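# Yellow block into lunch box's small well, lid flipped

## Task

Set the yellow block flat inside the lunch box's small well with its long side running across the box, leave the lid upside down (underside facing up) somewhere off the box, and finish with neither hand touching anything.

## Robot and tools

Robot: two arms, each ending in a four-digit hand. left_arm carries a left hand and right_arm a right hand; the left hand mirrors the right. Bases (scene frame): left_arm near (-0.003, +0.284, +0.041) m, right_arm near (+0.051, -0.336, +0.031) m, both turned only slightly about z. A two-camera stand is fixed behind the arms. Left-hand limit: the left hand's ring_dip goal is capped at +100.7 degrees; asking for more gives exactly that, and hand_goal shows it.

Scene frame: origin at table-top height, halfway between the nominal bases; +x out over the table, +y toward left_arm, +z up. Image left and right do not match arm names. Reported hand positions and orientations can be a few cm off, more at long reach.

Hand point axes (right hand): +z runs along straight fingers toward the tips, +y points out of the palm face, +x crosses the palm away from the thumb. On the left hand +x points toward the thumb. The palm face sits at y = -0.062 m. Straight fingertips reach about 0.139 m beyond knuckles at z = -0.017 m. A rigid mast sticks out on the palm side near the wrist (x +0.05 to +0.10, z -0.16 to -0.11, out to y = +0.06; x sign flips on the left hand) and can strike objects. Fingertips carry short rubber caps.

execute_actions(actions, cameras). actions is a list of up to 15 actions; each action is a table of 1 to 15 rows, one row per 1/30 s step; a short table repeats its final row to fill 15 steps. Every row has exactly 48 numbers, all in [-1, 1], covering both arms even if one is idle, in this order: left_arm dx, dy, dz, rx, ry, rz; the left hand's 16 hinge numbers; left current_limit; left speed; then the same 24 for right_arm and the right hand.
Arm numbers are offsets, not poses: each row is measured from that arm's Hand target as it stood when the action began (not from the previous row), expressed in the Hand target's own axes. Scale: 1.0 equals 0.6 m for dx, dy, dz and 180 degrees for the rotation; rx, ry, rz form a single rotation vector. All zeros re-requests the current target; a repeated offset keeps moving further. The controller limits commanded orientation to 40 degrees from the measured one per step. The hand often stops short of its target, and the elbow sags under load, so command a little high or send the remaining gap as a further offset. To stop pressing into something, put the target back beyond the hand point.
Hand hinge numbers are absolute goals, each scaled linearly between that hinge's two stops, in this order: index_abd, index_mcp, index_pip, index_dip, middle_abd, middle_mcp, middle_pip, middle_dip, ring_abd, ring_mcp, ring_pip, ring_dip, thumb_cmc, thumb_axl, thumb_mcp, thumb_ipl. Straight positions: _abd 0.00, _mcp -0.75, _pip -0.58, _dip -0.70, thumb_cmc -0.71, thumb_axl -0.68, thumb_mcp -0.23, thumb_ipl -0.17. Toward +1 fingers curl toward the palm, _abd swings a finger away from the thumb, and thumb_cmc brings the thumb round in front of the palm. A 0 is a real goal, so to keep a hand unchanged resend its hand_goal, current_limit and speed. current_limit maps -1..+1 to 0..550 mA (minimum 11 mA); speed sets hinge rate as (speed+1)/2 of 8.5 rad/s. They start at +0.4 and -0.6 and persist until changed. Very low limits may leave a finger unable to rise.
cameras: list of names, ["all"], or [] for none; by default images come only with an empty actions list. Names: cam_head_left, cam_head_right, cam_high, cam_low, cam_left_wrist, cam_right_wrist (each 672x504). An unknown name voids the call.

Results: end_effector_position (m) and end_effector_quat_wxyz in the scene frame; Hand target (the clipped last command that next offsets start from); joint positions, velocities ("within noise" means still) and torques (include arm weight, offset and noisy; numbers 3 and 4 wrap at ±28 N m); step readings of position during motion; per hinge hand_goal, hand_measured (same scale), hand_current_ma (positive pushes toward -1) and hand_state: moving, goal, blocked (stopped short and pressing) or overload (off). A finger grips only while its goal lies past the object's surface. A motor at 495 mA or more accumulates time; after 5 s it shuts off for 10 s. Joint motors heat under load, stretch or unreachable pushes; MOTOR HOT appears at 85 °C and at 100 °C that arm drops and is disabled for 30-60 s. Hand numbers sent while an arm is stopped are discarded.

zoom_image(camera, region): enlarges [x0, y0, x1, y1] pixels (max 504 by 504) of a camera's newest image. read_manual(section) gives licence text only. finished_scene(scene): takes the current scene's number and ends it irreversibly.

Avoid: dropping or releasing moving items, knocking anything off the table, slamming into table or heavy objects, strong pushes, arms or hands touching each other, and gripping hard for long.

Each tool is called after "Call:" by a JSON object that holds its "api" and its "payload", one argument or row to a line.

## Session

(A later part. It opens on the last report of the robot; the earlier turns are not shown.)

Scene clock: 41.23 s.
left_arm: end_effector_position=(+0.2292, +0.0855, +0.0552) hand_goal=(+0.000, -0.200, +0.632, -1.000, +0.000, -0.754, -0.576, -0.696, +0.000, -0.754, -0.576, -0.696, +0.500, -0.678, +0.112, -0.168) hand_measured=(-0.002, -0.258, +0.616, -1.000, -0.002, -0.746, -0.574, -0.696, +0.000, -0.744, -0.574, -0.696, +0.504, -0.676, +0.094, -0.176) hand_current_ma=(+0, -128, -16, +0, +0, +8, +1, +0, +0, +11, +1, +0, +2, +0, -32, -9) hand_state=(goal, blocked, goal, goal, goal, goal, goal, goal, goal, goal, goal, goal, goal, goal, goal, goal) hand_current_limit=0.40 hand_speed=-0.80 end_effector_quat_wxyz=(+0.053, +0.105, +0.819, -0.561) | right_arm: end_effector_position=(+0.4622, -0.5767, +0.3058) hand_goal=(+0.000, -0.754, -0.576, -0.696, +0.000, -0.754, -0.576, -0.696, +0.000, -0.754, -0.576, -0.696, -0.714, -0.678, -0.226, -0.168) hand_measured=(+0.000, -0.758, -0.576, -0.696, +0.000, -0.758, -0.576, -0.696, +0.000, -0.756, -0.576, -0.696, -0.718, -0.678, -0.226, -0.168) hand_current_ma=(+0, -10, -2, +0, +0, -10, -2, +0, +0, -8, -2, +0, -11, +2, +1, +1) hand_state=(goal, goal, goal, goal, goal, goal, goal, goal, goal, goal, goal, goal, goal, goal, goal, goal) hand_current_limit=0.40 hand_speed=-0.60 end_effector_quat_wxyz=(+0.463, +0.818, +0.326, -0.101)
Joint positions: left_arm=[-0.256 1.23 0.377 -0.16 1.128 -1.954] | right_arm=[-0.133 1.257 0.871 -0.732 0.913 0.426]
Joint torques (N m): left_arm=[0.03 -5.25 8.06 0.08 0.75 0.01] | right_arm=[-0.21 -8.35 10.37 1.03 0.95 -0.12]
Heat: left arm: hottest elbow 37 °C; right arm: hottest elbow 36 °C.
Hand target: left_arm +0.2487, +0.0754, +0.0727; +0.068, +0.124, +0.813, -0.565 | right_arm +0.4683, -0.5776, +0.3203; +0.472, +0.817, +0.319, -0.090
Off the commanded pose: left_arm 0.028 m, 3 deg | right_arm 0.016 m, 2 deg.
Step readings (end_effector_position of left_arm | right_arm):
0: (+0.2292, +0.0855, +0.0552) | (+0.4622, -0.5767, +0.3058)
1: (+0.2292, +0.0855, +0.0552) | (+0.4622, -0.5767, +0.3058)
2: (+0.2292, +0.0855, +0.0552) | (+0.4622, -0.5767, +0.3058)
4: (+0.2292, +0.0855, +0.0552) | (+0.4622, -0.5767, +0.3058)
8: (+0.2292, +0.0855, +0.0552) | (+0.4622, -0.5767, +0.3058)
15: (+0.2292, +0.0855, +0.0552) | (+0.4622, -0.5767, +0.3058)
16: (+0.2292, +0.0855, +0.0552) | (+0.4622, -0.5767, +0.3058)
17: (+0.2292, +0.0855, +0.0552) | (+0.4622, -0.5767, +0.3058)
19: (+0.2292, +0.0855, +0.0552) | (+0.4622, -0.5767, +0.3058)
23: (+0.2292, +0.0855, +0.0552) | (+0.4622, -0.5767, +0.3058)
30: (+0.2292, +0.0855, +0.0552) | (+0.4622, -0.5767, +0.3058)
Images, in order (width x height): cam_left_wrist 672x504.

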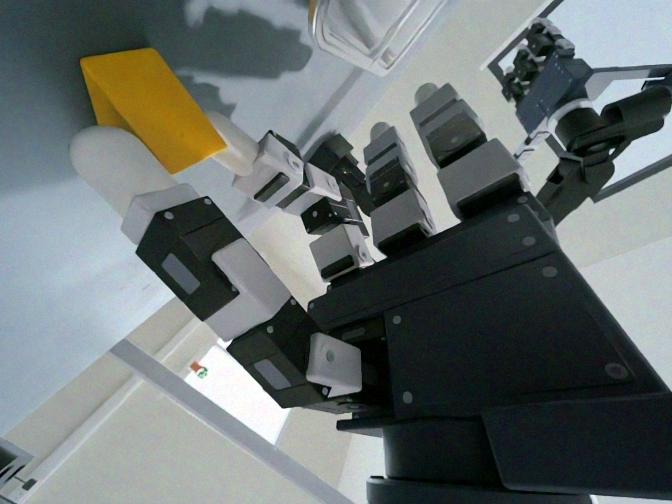

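Call:
{"api": "execute_actions", "payload": {
  "actions": [
    [[0,0,0,0,0,0,0,-0.1,0.632,-1.0,0,-0.754,-0.576,-0.696,0,-0.754,-0.576,-0.696,0.5,-0.678,0.112,-0.168,0.4,-0.8,0,0,0,0,0,0,0,-0.754,-0.576,-0.696,0,-0.754,-0.576,-0.696,0,-0.754,-0.576,-0.696,-0.714,-0.678,-0.226,-0.168,0.4,-0.6]]
  ],
  "cameras": ["cam_left_wrist","cam_high"]
}}

Call:
{"api": "zoom_image", "payload": {
  "camera": "cam_left_wrist",
  "region": [0, 0, 300, 240]
}}

Call:
{"api": "zoom_image", "payload": {
  "camera": "cam_high",
  "region": [370, 130, 440, 200]
}}

Scene clock: 42.77 s.
left_arm: end_effector_position=(+0.2292, +0.0855, +0.0552) hand_goal=(+0.000, -0.100, +0.632, -1.000, +0.000, -0.754, -0.576, -0.696, +0.000, -0.754, -0.576, -0.696, +0.500, -0.678, +0.112, -0.168) hand_measured=(-0.002, -0.216, +0.600, -1.000, -0.002, -0.746, -0.574, -0.696, +0.000, -0.744, -0.574, -0.696, +0.510, -0.674, +0.078, -0.182) hand_current_ma=(+0, -371, -51, +0, +0, +8, +1, +0, +0, +11, +1, +0, +9, +3, -79, -23) hand_state=(goal, blocked, blocked, goal, goal, goal, goal, goal, goal, goal, goal, goal, goal, goal, blocked, goal) hand_current_limit=0.40 hand_speed=-0.80 end_effector_quat_wxyz=(+0.053, +0.105, +0.819, -0.561) | right_arm: end_effector_position=(+0.4622, -0.5767, +0.3058) hand_goal=(+0.000, -0.754, -0.576, -0.696, +0.000, -0.754, -0.576, -0.696, +0.000, -0.754, -0.576, -0.696, -0.714, -0.678, -0.226, -0.168) hand_measured=(+0.000, -0.758, -0.576, -0.696, +0.000, -0.758, -0.576, -0.696, +0.000, -0.756, -0.576, -0.696, -0.718, -0.678, -0.226, -0.168) hand_current_ma=(+0, -10, -2, +0, +0, -10, -2, +0, +0, -8, -2, +0, -11, +2, +1, +1) hand_state=(goal, goal, goal, goal, goal, goal, goal, goal, goal, goal, goal, goal, goal, goal, goal, goal) hand_current_limit=0.40 hand_speed=-0.60 end_effector_quat_wxyz=(+0.463, +0.818, +0.326, -0.101)
Joint positions: left_arm=[-0.256 1.23 0.377 -0.16 1.128 -1.954] | right_arm=[-0.133 1.257 0.871 -0.732 0.913 0.426]
Joint torques (N m): left_arm=[-0.15 -5.19 8.1 0.14 0.74 0.01] | right_arm=[-0.38 -8.41 10.32 1.07 0.96 -0.12]
Heat: left arm: hottest elbow 37 °C; right arm: hottest elbow 36 °C.
Hand target: left_arm +0.2487, +0.0754, +0.0727; +0.068, +0.124, +0.813, -0.565 | right_arm +0.4683, -0.5776, +0.3203; +0.472, +0.817, +0.319, -0.090
Off the commanded pose: left_arm 0.028 m, 3 deg | right_arm 0.016 m, 2 deg.
Step readings (end_effector_position of left_arm | right_arm):
0: (+0.2292, +0.0855, +0.0552) | (+0.4622, -0.5767, +0.3058)
1: (+0.2292, +0.0855, +0.0552) | (+0.4622, -0.5767, +0.3058)
2: (+0.2292, +0.0855, +0.0552) | (+0.4622, -0.5767, +0.3058)
4: (+0.2292, +0.0855, +0.0552) | (+0.4622, -0.5767, +0.3058)
8: (+0.2292, +0.0855, +0.0552) | (+0.4622, -0.5767, +0.3058)
15: (+0.2292, +0.0855, +0.0552) | (+0.4622, -0.5767, +0.3058)
Images, in order (width x height): cam_high 672x504, cam_left_wrist 672x504.

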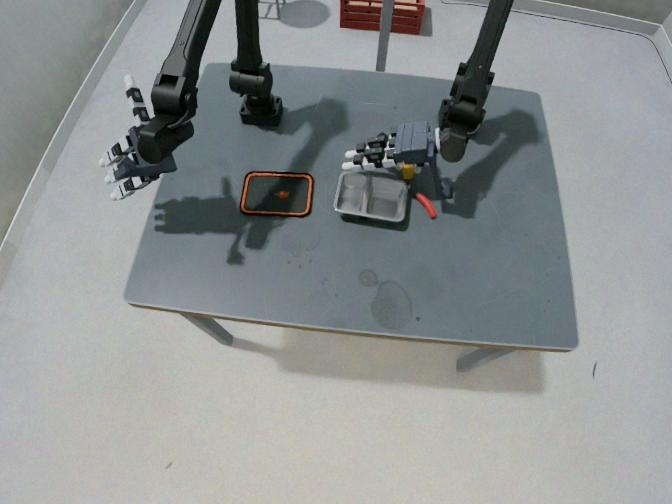

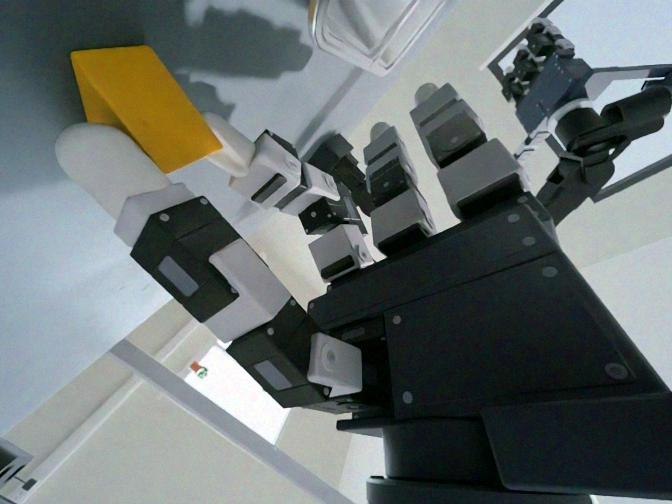

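Scaled by 1.680 from the camera's 672x504 image, which has a finer 960x720 frame.

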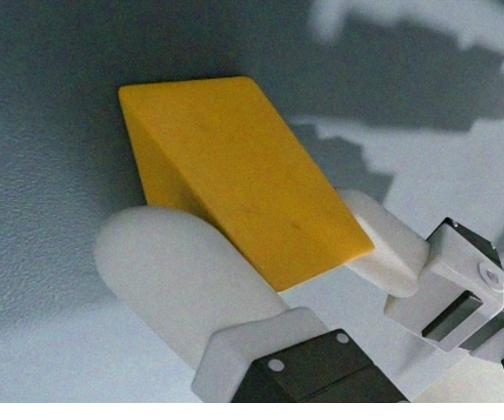

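Scaled by 7.200 from the camera's 672x504 image, which has a finer 960x720 frame.

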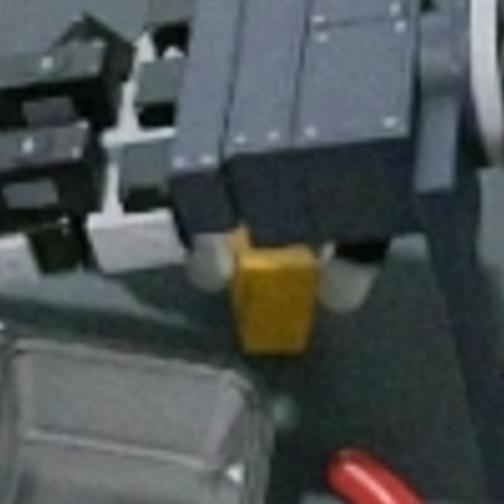

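Call:
{"api": "execute_actions", "payload": {
  "actions": [
    [[-0.0209,-0.0752,-0.0294,0,0,0,0,-0.1,0.632,-1.0,0,-0.754,-0.576,-0.696,0,-0.754,-0.576,-0.696,0.5,-0.678,0.112,-0.168,0.4,-0.8,0,0,0,0,0,0,0,-0.754,-0.576,-0.696,0,-0.754,-0.576,-0.696,0,-0.754,-0.576,-0.696,-0.714,-0.678,-0.226,-0.168,0.4,-0.6]]
  ],
  "cameras": ["cam_left_wrist","cam_high","cam_head_left"]
}}

Call:
{"api": "zoom_image", "payload": {
  "camera": "cam_left_wrist",
  "region": [0, 0, 300, 240]
}}

Call:
{"api": "zoom_image", "payload": {
  "camera": "cam_high",
  "region": [370, 130, 440, 200]
}}

Scene clock: 46.37 s.
left_arm: end_effector_position=(+0.2328, +0.0837, +0.1047) hand_goal=(+0.000, -0.100, +0.632, -1.000, +0.000, -0.754, -0.576, -0.696, +0.000, -0.754, -0.576, -0.696, +0.500, -0.678, +0.112, -0.168) hand_measured=(-0.002, -0.214, +0.598, -1.000, +0.000, -0.744, -0.574, -0.696, +0.000, -0.742, -0.574, -0.696, +0.512, -0.674, +0.076, -0.182) hand_current_ma=(+0, -358, -56, +0, +0, +10, +1, +0, +0, +13, +1, +0, +11, +3, -83, -24) hand_state=(goal, blocked, blocked, goal, goal, goal, goal, goal, goal, goal, goal, goal, goal, goal, blocked, goal) hand_current_limit=0.40 hand_speed=-0.80 end_effector_quat_wxyz=(+0.054, +0.104, +0.820, -0.560) | right_arm: end_effector_position=(+0.4622, -0.5767, +0.3058) hand_goal=(+0.000, -0.754, -0.576, -0.696, +0.000, -0.754, -0.576, -0.696, +0.000, -0.754, -0.576, -0.696, -0.714, -0.678, -0.226, -0.168) hand_measured=(+0.000, -0.758, -0.576, -0.696, +0.000, -0.758, -0.576, -0.696, +0.000, -0.756, -0.576, -0.696, -0.718, -0.678, -0.226, -0.168) hand_current_ma=(+0, -10, -2, +0, +0, -10, -2, +0, +0, -8, -2, +0, -11, +2, +1, +1) hand_state=(goal, goal, goal, goal, goal, goal, goal, goal, goal, goal, goal, goal, goal, goal, goal, goal) hand_current_limit=0.40 hand_speed=-0.60 end_effector_quat_wxyz=(+0.463, +0.818, +0.326, -0.101)
Joint positions: left_arm=[-0.261 1.084 0.453 -0.372 1.121 -1.965] | right_arm=[-0.133 1.257 0.871 -0.732 0.913 0.426]
Joint torques (N m): left_arm=[0.26 -3.9 8.9 0.13 0.95 0.1] | right_arm=[-0.26 -8.18 10.33 1.06 0.96 -0.13]
Heat: left arm: hottest elbow 37 °C; right arm: hottest elbow 37 °C.
Hand target: left_arm +0.2487, +0.0754, +0.1227; +0.068, +0.124, +0.813, -0.565 | right_arm +0.4683, -0.5776, +0.3203; +0.472, +0.817, +0.319, -0.090
Off the commanded pose: left_arm 0.025 m, 3 deg | right_arm 0.016 m, 2 deg.
Step readings (end_effector_position of left_arm | right_arm):
0: (+0.2292, +0.0855, +0.0552) | (+0.4622, -0.5767, +0.3058)
1: (+0.2283, +0.0863, +0.0568) | (+0.4622, -0.5767, +0.3058)
2: (+0.2244, +0.0870, +0.0618) | (+0.4622, -0.5767, +0.3058)
4: (+0.2243, +0.0865, +0.0768) | (+0.4622, -0.5767, +0.3058)
8: (+0.2337, +0.0833, +0.1035) | (+0.4622, -0.5767, +0.3058)
15: (+0.2330, +0.0836, +0.1048) | (+0.4622, -0.5767, +0.3058)
Images, in order (width x height): cam_head_left 672x504, cam_high 672x504, cam_left_wrist 672x504.

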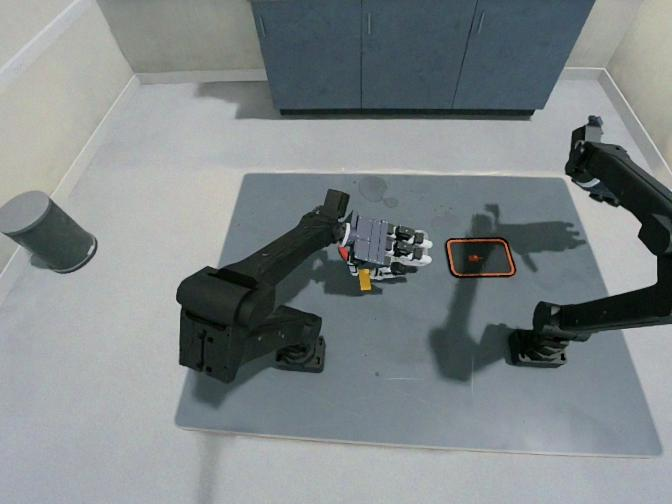

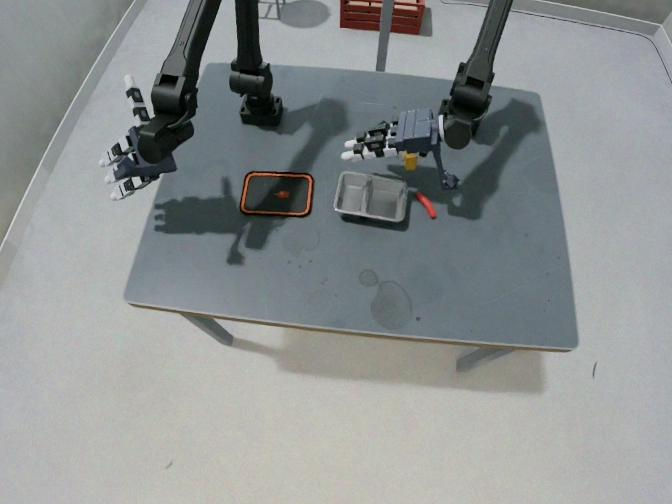

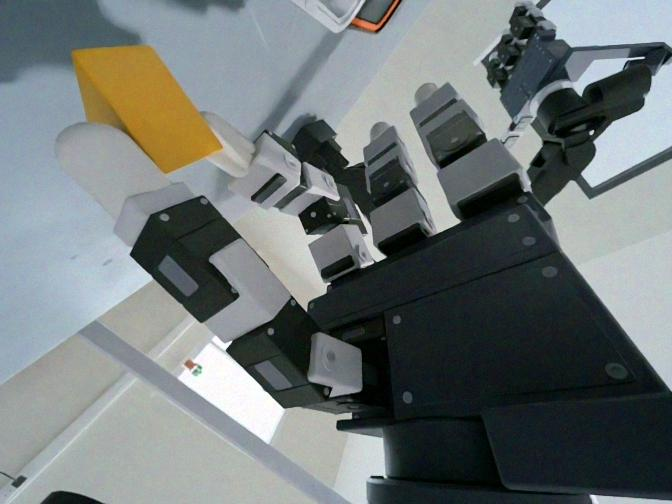

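Scaled by 1.680 from the camera's 672x504 image, which has a finer 960x720 frame.

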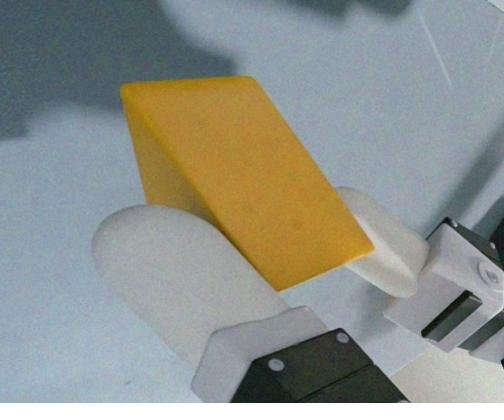

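Scaled by 7.200 from the camera's 672x504 image, which has a finer 960x720 frame.

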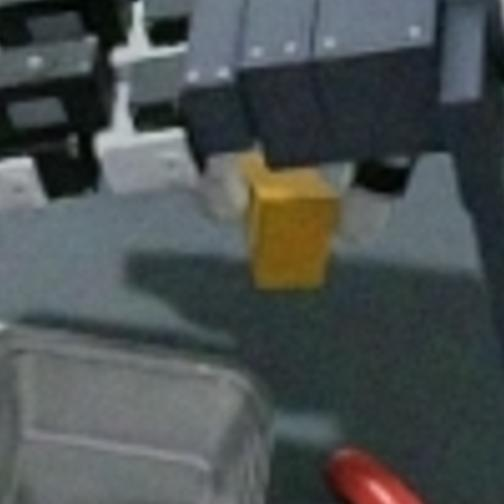

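Call:
{"api": "zoom_image", "payload": {
  "camera": "cam_head_left",
  "region": [340, 250, 400, 300]
}}

Scaled by 8.400 from the camera's 672x504 image, which has a finer 960x720 frame.

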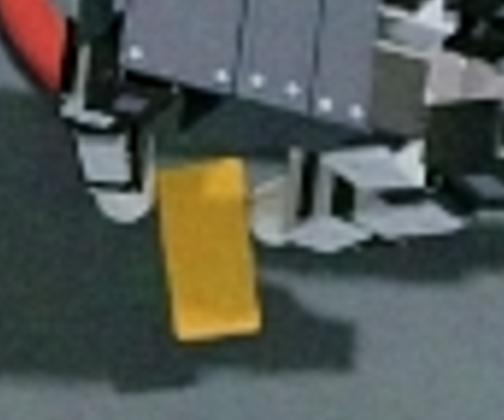

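Call:
{"api": "execute_actions", "payload": {
  "actions": [
    [[-0.0655,-0.0411,0.0479,0.0098,0.0351,0.0137,0,-0.1,0.632,-1.0,0,-0.754,-0.576,-0.696,0,-0.754,-0.576,-0.696,0.5,-0.678,0.112,-0.168,0.4,-0.8,0,0,0,0,0,0,0,-0.754,-0.576,-0.696,0,-0.754,-0.576,-0.696,0,-0.754,-0.576,-0.696,-0.714,-0.678,-0.226,-0.168,0.4,-0.6]],
    [[-0.1449,-0.0171,0.1659,0.0098,0.0351,0.0137,0,-0.1,0.632,-1.0,0,-0.754,-0.576,-0.696,0,-0.754,-0.576,-0.696,0.5,-0.678,0.112,-0.168,0.4,-0.8,0,0,0,0,0,0,0,-0.754,-0.576,-0.696,0,-0.754,-0.576,-0.696,0,-0.754,-0.576,-0.696,-0.714,-0.678,-0.226,-0.168,0.4,-0.6]]
  ],
  "cameras": ["cam_left_wrist","cam_high","cam_head_left","cam_head_right"]
}}

Call:
{"api": "zoom_image", "payload": {
  "camera": "cam_left_wrist",
  "region": [0, 0, 300, 240]
}}

Call:
{"api": "zoom_image", "payload": {
  "camera": "cam_high",
  "region": [325, 155, 425, 235]
}}

Call:
{"api": "zoom_image", "payload": {
  "camera": "cam_head_left",
  "region": [360, 215, 440, 275]
}}

Scene clock: 51.93 s.
left_arm: end_effector_position=(+0.3228, -0.0753, +0.1152) hand_goal=(+0.000, -0.100, +0.632, -1.000, +0.000, -0.754, -0.576, -0.696, +0.000, -0.754, -0.576, -0.696, +0.500, -0.678, +0.112, -0.168) hand_measured=(-0.004, -0.208, +0.596, -1.000, -0.002, -0.744, -0.574, -0.696, -0.002, -0.740, -0.574, -0.696, +0.514, -0.674, +0.072, -0.184) hand_current_ma=(-1, -333, -60, +0, +0, +11, +1, +0, +0, +15, +1, +0, +14, +3, -97, -26) hand_state=(goal, blocked, blocked, goal, goal, goal, goal, goal, goal, goal, goal, goal, goal, goal, blocked, goal) hand_current_limit=0.40 hand_speed=-0.80 end_effector_quat_wxyz=(-0.033, +0.212, +0.801, -0.559) | right_arm: end_effector_position=(+0.4622, -0.5767, +0.3058) hand_goal=(+0.000, -0.754, -0.576, -0.696, +0.000, -0.754, -0.576, -0.696, +0.000, -0.754, -0.576, -0.696, -0.714, -0.678, -0.226, -0.168) hand_measured=(+0.000, -0.758, -0.576, -0.696, +0.000, -0.758, -0.576, -0.696, +0.000, -0.756, -0.576, -0.696, -0.718, -0.678, -0.226, -0.168) hand_current_ma=(+0, -10, -2, +0, +0, -10, -2, +0, +0, -8, -2, +0, -11, +2, +1, +1) hand_state=(goal, goal, goal, goal, goal, goal, goal, goal, goal, goal, goal, goal, goal, goal, goal, goal) hand_current_limit=0.40 hand_speed=-0.60 end_effector_quat_wxyz=(+0.463, +0.818, +0.326, -0.101)
Joint positions: left_arm=[-0.549 1.581 0.952 -0.385 1.115 -1.977] | right_arm=[-0.133 1.257 0.871 -0.732 0.913 0.426]
Joint torques (N m): left_arm=[1.44 -13.1 7.73 1.43 0.74 -0.08] | right_arm=[-0.38 -8.23 10.43 1.07 0.94 -0.13]
Heat: left arm: hottest elbow 38 °C; right arm: hottest elbow 37 °C.
Hand target: left_arm +0.3426, -0.0807, +0.1406; -0.002, +0.223, +0.792, -0.569 | right_arm +0.4683, -0.5776, +0.3203; +0.472, +0.817, +0.319, -0.090
Off the commanded pose: left_arm 0.033 m, 4 deg | right_arm 0.016 m, 2 deg.
Step readings (end_effector_position of left_arm | right_arm):
0: (+0.2328, +0.0837, +0.1047) | (+0.4622, -0.5767, +0.3058)
1: (+0.2331, +0.0821, +0.1063) | (+0.4622, -0.5767, +0.3058)
2: (+0.2346, +0.0768, +0.1090) | (+0.4622, -0.5767, +0.3058)
4: (+0.2453, +0.0614, +0.1168) | (+0.4622, -0.5767, +0.3058)
8: (+0.2649, +0.0425, +0.1269) | (+0.4622, -0.5767, +0.3058)
15: (+0.2636, +0.0438, +0.1255) | (+0.4622, -0.5767, +0.3058)
16: (+0.2660, +0.0395, +0.1277) | (+0.4622, -0.5767, +0.3058)
17: (+0.2729, +0.0274, +0.1284) | (+0.4622, -0.5767, +0.3058)
19: (+0.2960, -0.0150, +0.1303) | (+0.4622, -0.5767, +0.3058)
23: (+0.3243, -0.0743, +0.1213) | (+0.4622, -0.5767, +0.3058)
30: (+0.3232, -0.0754, +0.1152) | (+0.4622, -0.5767, +0.3058)
Images, in order (width x height): cam_head_left 672x504, cam_head_right 672x504, cam_high 672x504, cam_left_wrist 672x504.

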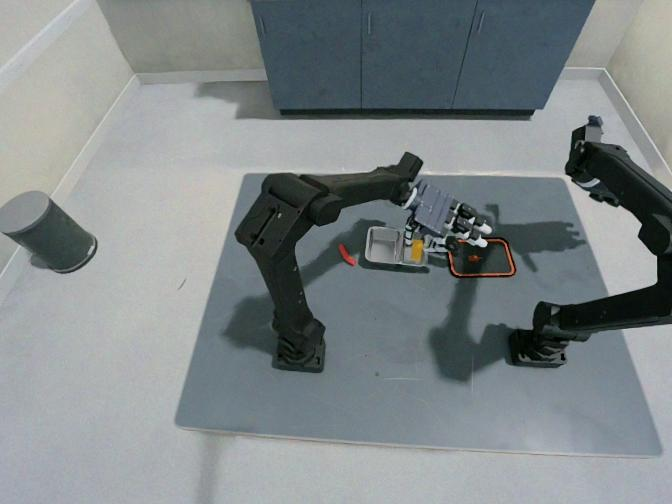

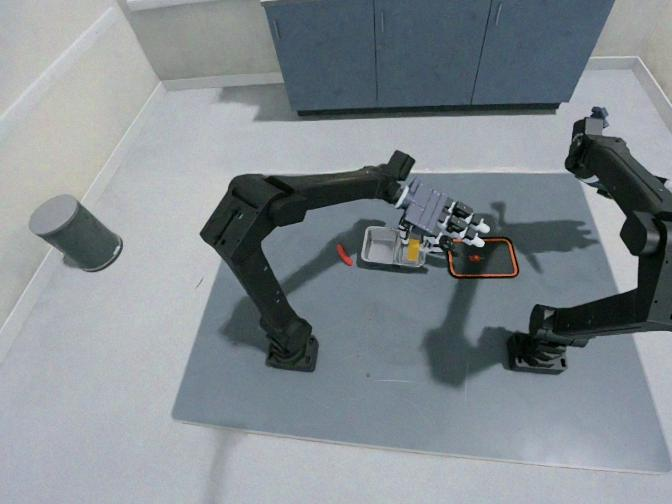

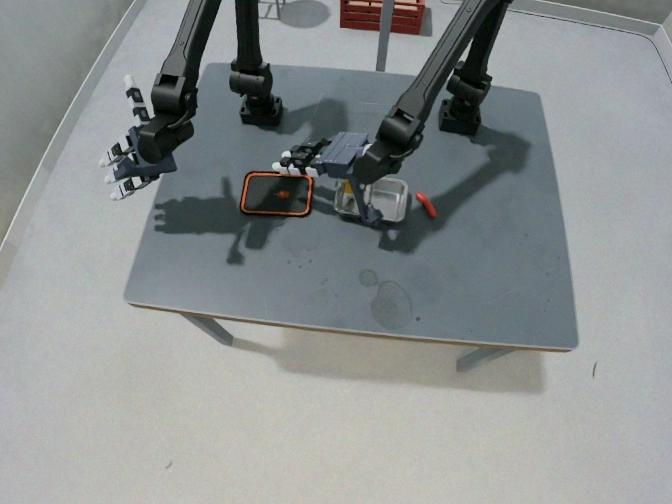

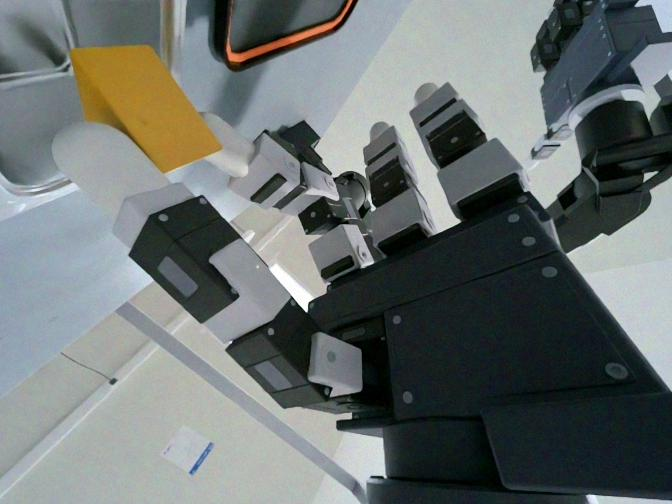

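Scaled by 1.680 from the camera's 672x504 image, which has a finer 960x720 frame.

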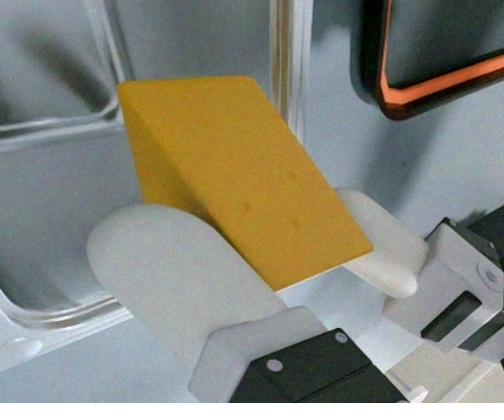

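Scaled by 5.040 from the camera's 672x504 image, which has a finer 960x720 frame.

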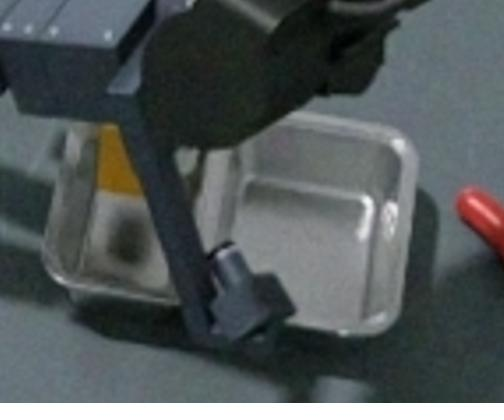

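Scaled by 6.300 from the camera's 672x504 image, which has a finer 960x720 frame.

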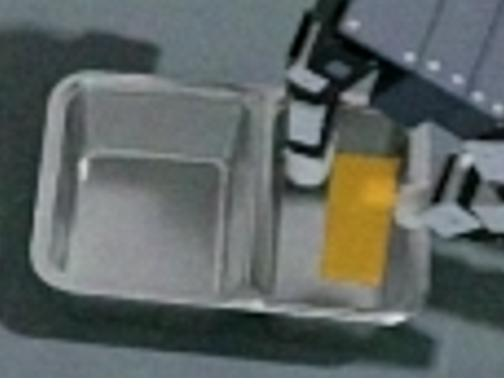

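Call:
{"api": "execute_actions", "payload": {
  "actions": [
    [[0.0212,0.0584,0.025,0,0,0,0,-0.1,0.632,-1.0,0,-0.754,-0.576,-0.696,0,-0.754,-0.576,-0.696,0.5,-0.678,0.112,-0.168,0.4,-0.8,0,0,0,0,0,0,0,-0.754,-0.576,-0.696,0,-0.754,-0.576,-0.696,0,-0.754,-0.576,-0.696,-0.714,-0.678,-0.226,-0.168,0.4,-0.6]]
  ],
  "cameras": ["cam_left_wrist","cam_high","cam_head_left"]
}}

Call:
{"api": "zoom_image", "payload": {
  "camera": "cam_left_wrist",
  "region": [0, 0, 300, 240]
}}

Call:
{"api": "zoom_image", "payload": {
  "camera": "cam_head_left",
  "region": [360, 215, 440, 275]
}}

Scene clock: 55.47 s.
left_arm: end_effector_position=(+0.3295, -0.0803, +0.0968) hand_goal=(+0.000, -0.100, +0.632, -1.000, +0.000, -0.754, -0.576, -0.696, +0.000, -0.754, -0.576, -0.696, +0.500, -0.678, +0.112, -0.168) hand_measured=(-0.002, -0.208, +0.604, -1.000, -0.002, -0.744, -0.574, -0.696, -0.002, -0.740, -0.574, -0.696, +0.514, -0.672, +0.068, -0.186) hand_current_ma=(+0, -330, -41, +0, +0, +11, +1, +0, +0, +15, +1, +0, +14, +4, -113, -31) hand_state=(goal, blocked, blocked, goal, goal, goal, goal, goal, goal, goal, goal, goal, goal, goal, blocked, goal) hand_current_limit=0.40 hand_speed=-0.80 end_effector_quat_wxyz=(-0.019, +0.219, +0.795, -0.565) | right_arm: end_effector_position=(+0.4622, -0.5767, +0.3058) hand_goal=(+0.000, -0.754, -0.576, -0.696, +0.000, -0.754, -0.576, -0.696, +0.000, -0.754, -0.576, -0.696, -0.714, -0.678, -0.226, -0.168) hand_measured=(+0.000, -0.758, -0.576, -0.696, +0.000, -0.758, -0.576, -0.696, +0.000, -0.756, -0.576, -0.696, -0.718, -0.678, -0.226, -0.168) hand_current_ma=(+0, -10, -2, +0, +0, -10, -2, +0, +0, -8, -2, +0, -11, +2, +1, +1) hand_state=(goal, goal, goal, goal, goal, goal, goal, goal, goal, goal, goal, goal, goal, goal, goal, goal) hand_current_limit=0.40 hand_speed=-0.60 end_effector_quat_wxyz=(+0.463, +0.818, +0.326, -0.101)
Joint positions: left_arm=[-0.549 1.619 0.927 -0.275 1.117 -1.991] | right_arm=[-0.133 1.257 0.871 -0.732 0.913 0.426]
Joint torques (N m): left_arm=[1.2 -11.46 5.56 1.92 0.54 -0.04] | right_arm=[-0.26 -8.29 10.44 0.99 0.96 -0.12]
Heat: left arm: hottest elbow 38 °C; right arm: hottest elbow 38 °C.
Hand target: left_arm +0.3396, -0.0808, +0.1006; -0.002, +0.223, +0.792, -0.569 | right_arm +0.4683, -0.5776, +0.3203; +0.472, +0.817, +0.319, -0.090
Off the commanded pose: left_arm 0.011 m, 2 deg | right_arm 0.016 m, 2 deg.
Step readings (end_effector_position of left_arm | right_arm):
0: (+0.3228, -0.0753, +0.1152) | (+0.4622, -0.5767, +0.3058)
1: (+0.3236, -0.0760, +0.1140) | (+0.4622, -0.5767, +0.3058)
2: (+0.3267, -0.0779, +0.1128) | (+0.4622, -0.5767, +0.3058)
4: (+0.3299, -0.0799, +0.1065) | (+0.4622, -0.5767, +0.3058)
8: (+0.3293, -0.0800, +0.0966) | (+0.4622, -0.5767, +0.3058)
15: (+0.3295, -0.0803, +0.0968) | (+0.4622, -0.5767, +0.3058)
Images, in order (width x height): cam_head_left 672x504, cam_high 672x504, cam_left_wrist 672x504.

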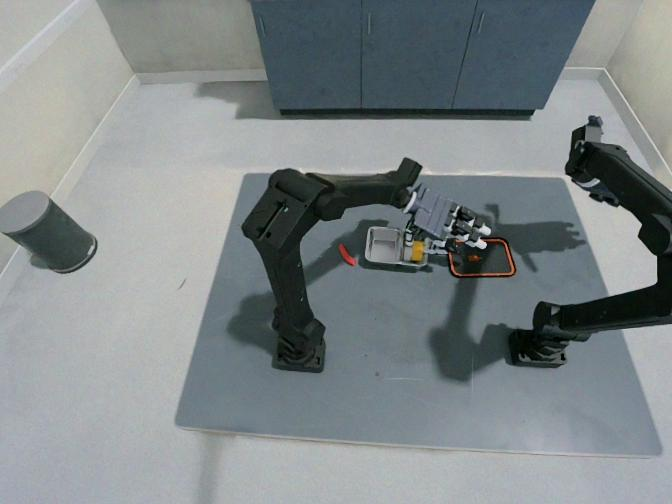

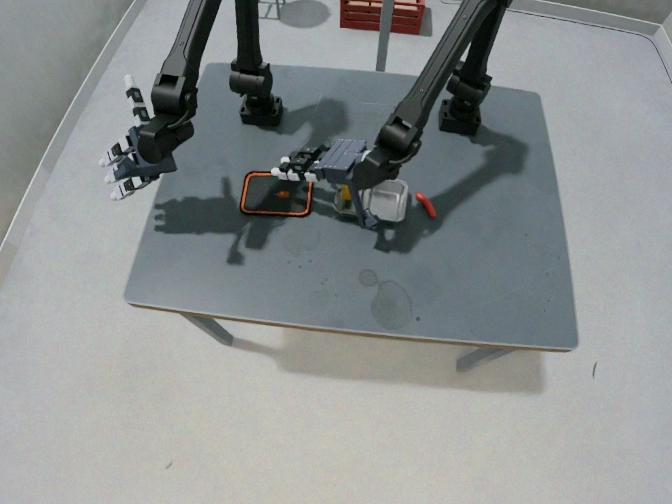

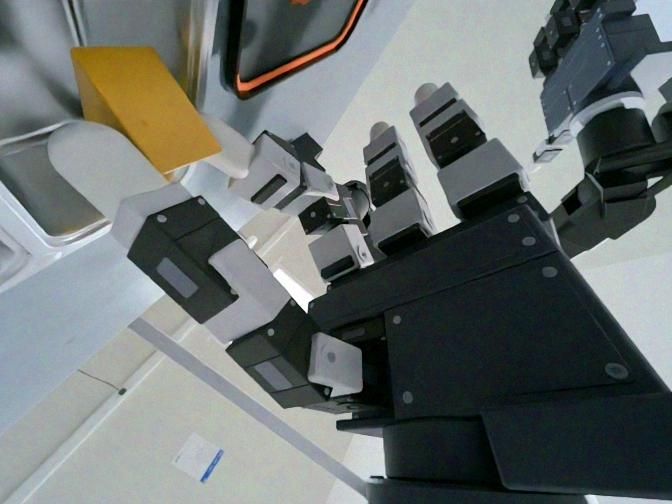

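Scaled by 1.680 from the camera's 672x504 image, which has a finer 960x720 frame.

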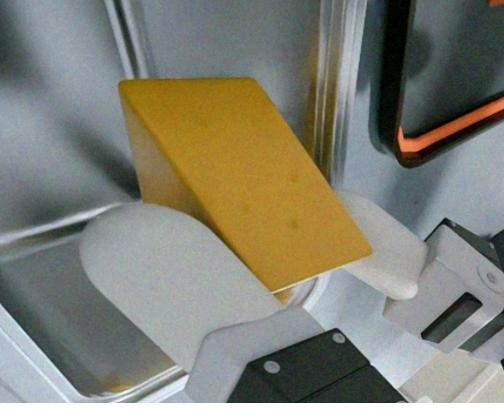

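Scaled by 6.300 from the camera's 672x504 image, which has a finer 960x720 frame.

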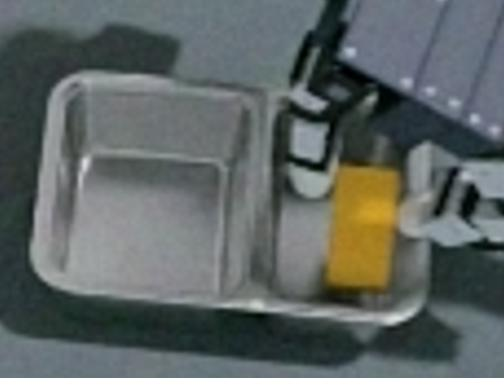

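Call:
{"api": "execute_actions", "payload": {
  "actions": [
    [[0.0045,0.0347,-0.0069,0,0,0,0,-0.1,0.632,-1.0,0,-0.754,-0.576,-0.696,0,-0.754,-0.576,-0.696,0.5,-0.678,0.112,-0.168,0.4,-0.8,0,0,0,0,0,0,0,-0.754,-0.576,-0.696,0,-0.754,-0.576,-0.696,0,-0.754,-0.576,-0.696,-0.714,-0.678,-0.226,-0.168,0.4,-0.6]]
  ],
  "cameras": ["cam_left_wrist","cam_high","cam_head_left"]
}}

Call:
{"api": "zoom_image", "payload": {
  "camera": "cam_left_wrist",
  "region": [0, 0, 300, 240]
}}

Call:
{"api": "zoom_image", "payload": {
  "camera": "cam_head_left",
  "region": [360, 215, 440, 275]
}}

Scene clock: 57.83 s.
left_arm: end_effector_position=(+0.3298, -0.0791, +0.0963) hand_goal=(+0.000, -0.100, +0.632, -1.000, +0.000, -0.754, -0.576, -0.696, +0.000, -0.754, -0.576, -0.696, +0.500, -0.678, +0.112, -0.168) hand_measured=(-0.002, -0.208, +0.604, -1.000, -0.002, -0.744, -0.574, -0.696, -0.002, -0.740, -0.574, -0.696, +0.514, -0.672, +0.068, -0.186) hand_current_ma=(-1, -328, -41, +0, +0, +11, +1, +0, +0, +15, +1, +0, +15, +4, -115, -31) hand_state=(goal, blocked, blocked, goal, goal, goal, goal, goal, goal, goal, goal, goal, goal, goal, blocked, goal) hand_current_limit=0.40 hand_speed=-0.80 end_effector_quat_wxyz=(-0.023, +0.220, +0.788, -0.574) | right_arm: end_effector_position=(+0.4622, -0.5767, +0.3058) hand_goal=(+0.000, -0.754, -0.576, -0.696, +0.000, -0.754, -0.576, -0.696, +0.000, -0.754, -0.576, -0.696, -0.714, -0.678, -0.226, -0.168) hand_measured=(+0.000, -0.758, -0.576, -0.696, +0.000, -0.758, -0.576, -0.696, +0.000, -0.756, -0.576, -0.696, -0.718, -0.678, -0.226, -0.168) hand_current_ma=(+0, -10, -2, +0, +0, -10, -2, +0, +0, -8, -2, +0, -11, +2, +1, +1) hand_state=(goal, goal, goal, goal, goal, goal, goal, goal, goal, goal, goal, goal, goal, goal, goal, goal) hand_current_limit=0.40 hand_speed=-0.60 end_effector_quat_wxyz=(+0.463, +0.818, +0.326, -0.101)
Joint positions: left_arm=[-0.539 1.627 0.926 -0.27 1.148 -1.982] | right_arm=[-0.133 1.257 0.871 -0.732 0.913 0.426]
Joint torques (N m): left_arm=[2.26 -9.58 4.89 1.77 0.31 0.29] | right_arm=[-0.38 -8.12 10.37 1.06 0.96 -0.13]
Heat: left arm: hottest elbow 38 °C; right arm: hottest elbow 38 °C.
Hand target: left_arm +0.3455, -0.0708, +0.0826; -0.002, +0.223, +0.792, -0.569 | right_arm +0.4683, -0.5776, +0.3203; +0.472, +0.817, +0.319, -0.090
Off the commanded pose: left_arm 0.022 m, 3 deg | right_arm 0.016 m, 2 deg.
Step readings (end_effector_position of left_arm | right_arm):
0: (+0.3295, -0.0803, +0.0968) | (+0.4622, -0.5767, +0.3058)
1: (+0.3292, -0.0796, +0.0958) | (+0.4622, -0.5767, +0.3058)
2: (+0.3292, -0.0797, +0.0959) | (+0.4622, -0.5767, +0.3058)
4: (+0.3296, -0.0789, +0.0962) | (+0.4622, -0.5767, +0.3058)
8: (+0.3298, -0.0791, +0.0963) | (+0.4622, -0.5767, +0.3058)
15: (+0.3298, -0.0791, +0.0963) | (+0.4622, -0.5767, +0.3058)
Images, in order (width x height): cam_head_left 672x504, cam_high 672x504, cam_left_wrist 672x504.

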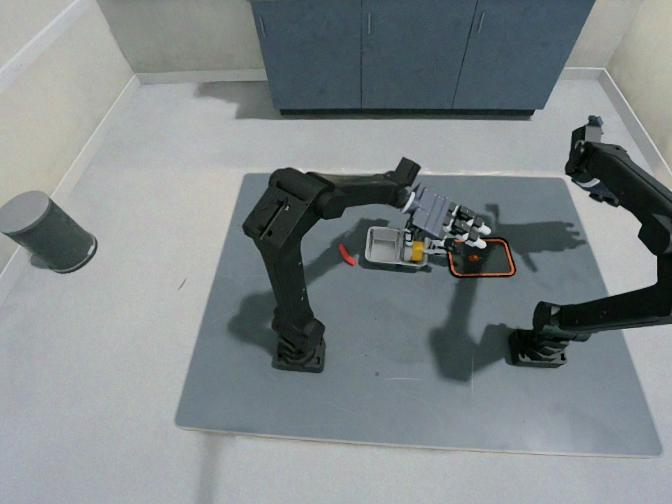

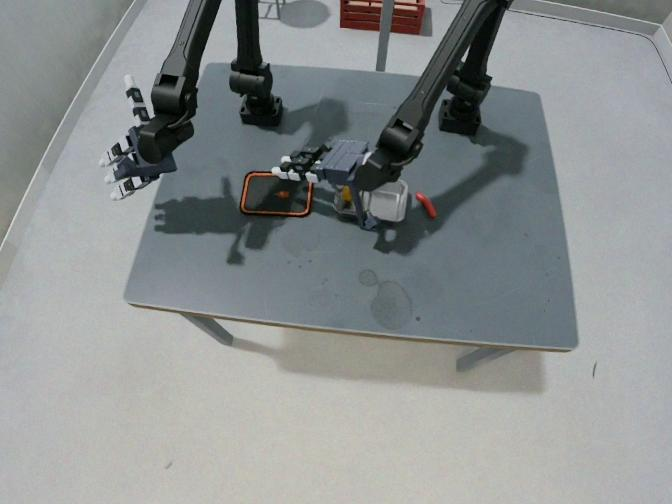

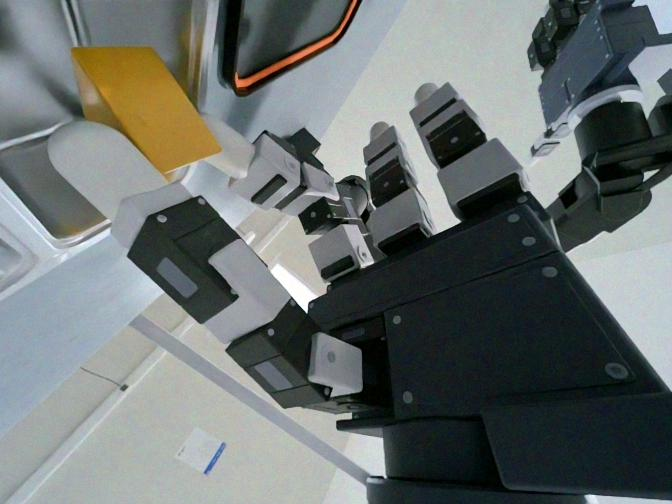

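Scaled by 1.680 from the camera's 672x504 image, which has a finer 960x720 frame.

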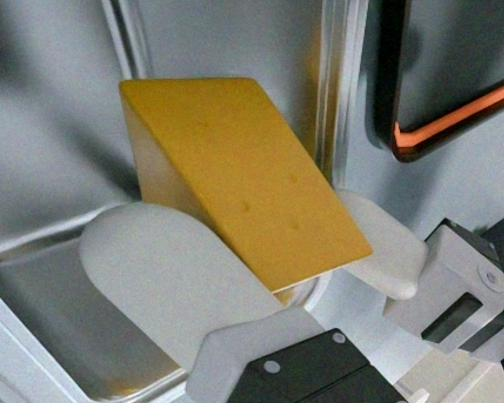

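Scaled by 6.300 from the camera's 672x504 image, which has a finer 960x720 frame.

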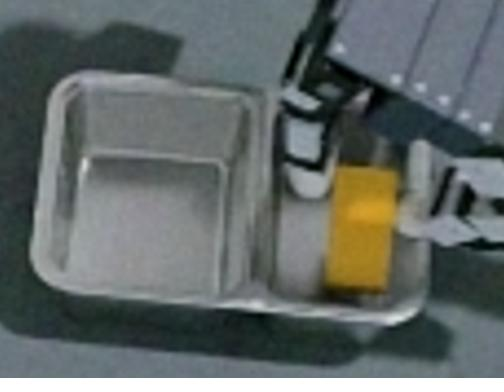

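Call:
{"api": "execute_actions", "payload": {
  "actions": [
    [[-0.006,-0.0288,-0.0177,0,0,0,0,-0.1,0.632,-1.0,0,-0.754,-0.576,-0.696,0,-0.754,-0.576,-0.696,0.5,-0.678,0.112,-0.168,0.4,-0.8,0,0,0,0,0,0,0,-0.754,-0.576,-0.696,0,-0.754,-0.576,-0.696,0,-0.754,-0.576,-0.696,-0.714,-0.678,-0.226,-0.168,0.4,-0.6]]
  ]
}}

Scene clock: 60.03 s.
left_arm: end_effector_position=(+0.3366, -0.0699, +0.0942) hand_goal=(+0.000, -0.100, +0.632, -1.000, +0.000, -0.754, -0.576, -0.696, +0.000, -0.754, -0.576, -0.696, +0.500, -0.678, +0.112, -0.168) hand_measured=(+0.000, -0.206, +0.598, -1.000, -0.002, -0.742, -0.574, -0.696, -0.002, -0.740, -0.574, -0.696, +0.514, -0.672, +0.068, -0.186) hand_current_ma=(+0, -323, -52, +0, +0, +11, +1, +0, +0, +15, +1, +0, +15, +4, -115, -31) hand_state=(goal, blocked, blocked, goal, goal, goal, goal, goal, goal, goal, goal, goal, goal, goal, blocked, goal) hand_current_limit=0.40 hand_speed=-0.80 end_effector_quat_wxyz=(-0.014, +0.219, +0.793, -0.568) | right_arm: end_effector_position=(+0.4622, -0.5767, +0.3058) hand_goal=(+0.000, -0.754, -0.576, -0.696, +0.000, -0.754, -0.576, -0.696, +0.000, -0.754, -0.576, -0.696, -0.714, -0.678, -0.226, -0.168) hand_measured=(+0.000, -0.758, -0.576, -0.696, +0.000, -0.758, -0.576, -0.696, +0.000, -0.756, -0.576, -0.696, -0.718, -0.678, -0.226, -0.168) hand_current_ma=(+0, -10, -2, +0, +0, -10, -2, +0, +0, -8, -2, +0, -11, +2, +1, +1) hand_state=(goal, goal, goal, goal, goal, goal, goal, goal, goal, goal, goal, goal, goal, goal, goal, goal) hand_current_limit=0.40 hand_speed=-0.60 end_effector_quat_wxyz=(+0.463, +0.818, +0.326, -0.101)
Joint positions: left_arm=[-0.52 1.624 0.926 -0.298 1.134 -1.947] | right_arm=[-0.133 1.257 0.871 -0.732 0.913 0.426]
Joint torques (N m): left_arm=[1.55 -12.4 6.08 0.13 0.67 0.1] | right_arm=[-0.38 -8.18 10.39 1.03 0.96 -0.12]
Heat: left arm: hottest elbow 38 °C; right arm: hottest elbow 38 °C.
Hand target: left_arm +0.3454, -0.0669, +0.1028; -0.002, +0.223, +0.792, -0.569 | right_arm +0.4683, -0.5776, +0.3203; +0.472, +0.817, +0.319, -0.090
Off the commanded pose: left_arm 0.013 m, 2 deg | right_arm 0.016 m, 2 deg.
Step readings (end_effector_position of left_arm | right_arm):
0: (+0.3298, -0.0791, +0.0963) | (+0.4622, -0.5767, +0.3058)
1: (+0.3291, -0.0786, +0.0960) | (+0.4622, -0.5767, +0.3058)
2: (+0.3294, -0.0779, +0.0958) | (+0.4622, -0.5767, +0.3058)
4: (+0.3311, -0.0755, +0.0955) | (+0.4622, -0.5767, +0.3058)
8: (+0.3347, -0.0715, +0.0944) | (+0.4622, -0.5767, +0.3058)
15: (+0.3364, -0.0698, +0.0942) | (+0.4622, -0.5767, +0.3058)

Call:
{"api": "execute_actions", "payload": {
  "actions": [
    [[0.0144,0.0398,0.0299,0,0,0,0,-0.1,0.632,-1.0,0,-0.754,-0.576,-0.696,0,-0.754,-0.576,-0.696,0.5,-0.678,0.112,-0.168,0.4,-0.8,0,0,0,0,0,0,0,-0.754,-0.576,-0.696,0,-0.754,-0.576,-0.696,0,-0.754,-0.576,-0.696,-0.714,-0.678,-0.226,-0.168,0.4,-0.6]]
  ],
  "cameras": ["cam_left_wrist","cam_head_left"]
}}

Call:
{"api": "zoom_image", "payload": {
  "camera": "cam_left_wrist",
  "region": [0, 0, 300, 240]
}}

Call:
{"api": "zoom_image", "payload": {
  "camera": "cam_head_left",
  "region": [360, 215, 440, 275]
}}

Scene clock: 62.03 s.
left_arm: end_effector_position=(+0.3402, -0.0709, +0.0859) hand_goal=(+0.000, -0.100, +0.632, -1.000, +0.000, -0.754, -0.576, -0.696, +0.000, -0.754, -0.576, -0.696, +0.500, -0.678, +0.112, -0.168) hand_measured=(-0.008, -0.200, +0.606, -1.000, -0.002, -0.742, -0.574, -0.696, -0.002, -0.740, -0.574, -0.696, +0.522, -0.666, +0.066, -0.186) hand_current_ma=(-4, -298, -36, +0, +0, +11, +1, +0, +0, +15, +1, +0, +28, +16, -127, -33) hand_state=(goal, blocked, blocked, goal, goal, goal, goal, goal, goal, goal, goal, goal, blocked, goal, blocked, goal) hand_current_limit=0.40 hand_speed=-0.80 end_effector_quat_wxyz=(-0.007, +0.215, +0.792, -0.571) | right_arm: end_effector_position=(+0.4622, -0.5767, +0.3058) hand_goal=(+0.000, -0.754, -0.576, -0.696, +0.000, -0.754, -0.576, -0.696, +0.000, -0.754, -0.576, -0.696, -0.714, -0.678, -0.226, -0.168) hand_measured=(+0.000, -0.758, -0.576, -0.696, +0.000, -0.758, -0.576, -0.696, +0.000, -0.756, -0.576, -0.696, -0.718, -0.678, -0.226, -0.168) hand_current_ma=(+0, -10, -2, +0, +0, -10, -2, +0, +0, -8, -2, +0, -11, +2, +1, +1) hand_state=(goal, goal, goal, goal, goal, goal, goal, goal, goal, goal, goal, goal, goal, goal, goal, goal) hand_current_limit=0.40 hand_speed=-0.60 end_effector_quat_wxyz=(+0.463, +0.818, +0.326, -0.101)
Joint positions: left_arm=[-0.517 1.641 0.91 -0.229 1.132 -1.977] | right_arm=[-0.133 1.257 0.871 -0.732 0.913 0.426]
Joint torques (N m): left_arm=[0.32 -9.35 4.68 2.07 0.31 0.1] | right_arm=[-0.38 -8.23 10.33 1.01 0.95 -0.13]
Heat: left arm: hottest elbow 38 °C; right arm: hottest elbow 38 °C.
Hand target: left_arm +0.3414, -0.0739, +0.0728; -0.002, +0.223, +0.792, -0.569 | right_arm +0.4683, -0.5776, +0.3203; +0.472, +0.817, +0.319, -0.090
Off the commanded pose: left_arm 0.014 m, 1 deg | right_arm 0.016 m, 2 deg.
Step readings (end_effector_position of left_arm | right_arm):
0: (+0.3366, -0.0699, +0.0942) | (+0.4622, -0.5767, +0.3058)
1: (+0.3368, -0.0697, +0.0924) | (+0.4622, -0.5767, +0.3058)
2: (+0.3391, -0.0707, +0.0900) | (+0.4622, -0.5767, +0.3058)
4: (+0.3393, -0.0709, +0.0862) | (+0.4622, -0.5767, +0.3058)
8: (+0.3404, -0.0709, +0.0861) | (+0.4622, -0.5767, +0.3058)
15: (+0.3400, -0.0708, +0.0858) | (+0.4622, -0.5767, +0.3058)
Images, in order (width x height): cam_head_left 672x504, cam_left_wrist 672x504.

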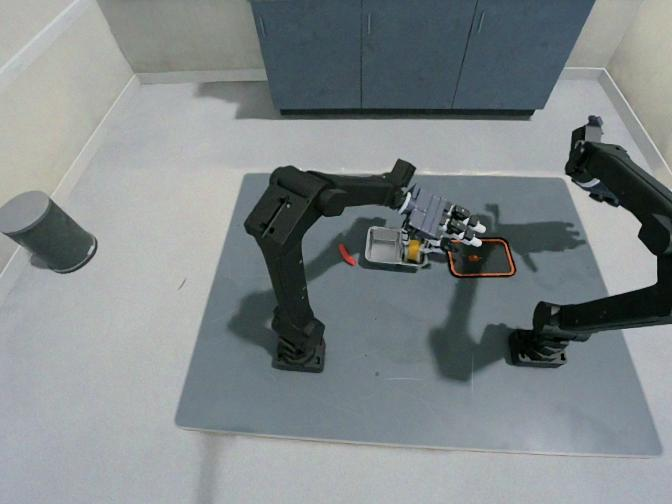

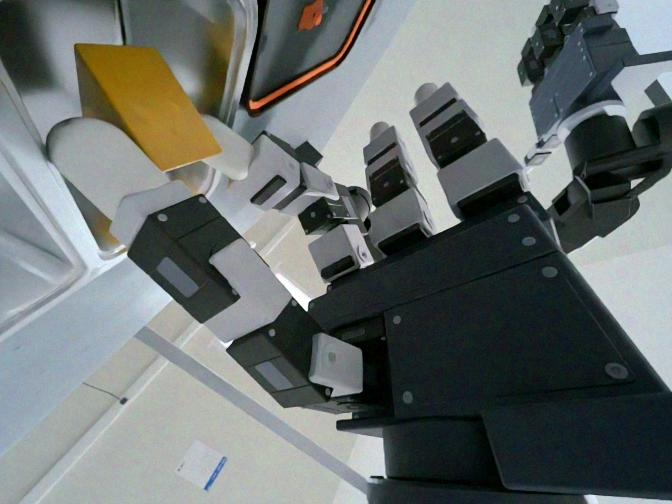

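Scaled by 1.680 from the camera's 672x504 image, which has a finer 960x720 frame.

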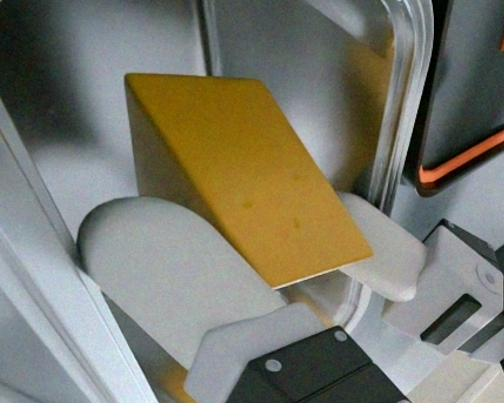

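Scaled by 6.300 from the camera's 672x504 image, which has a finer 960x720 frame.

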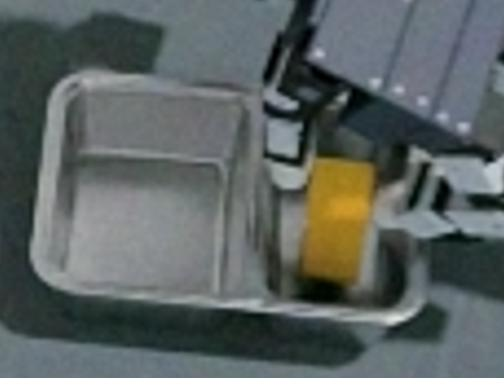

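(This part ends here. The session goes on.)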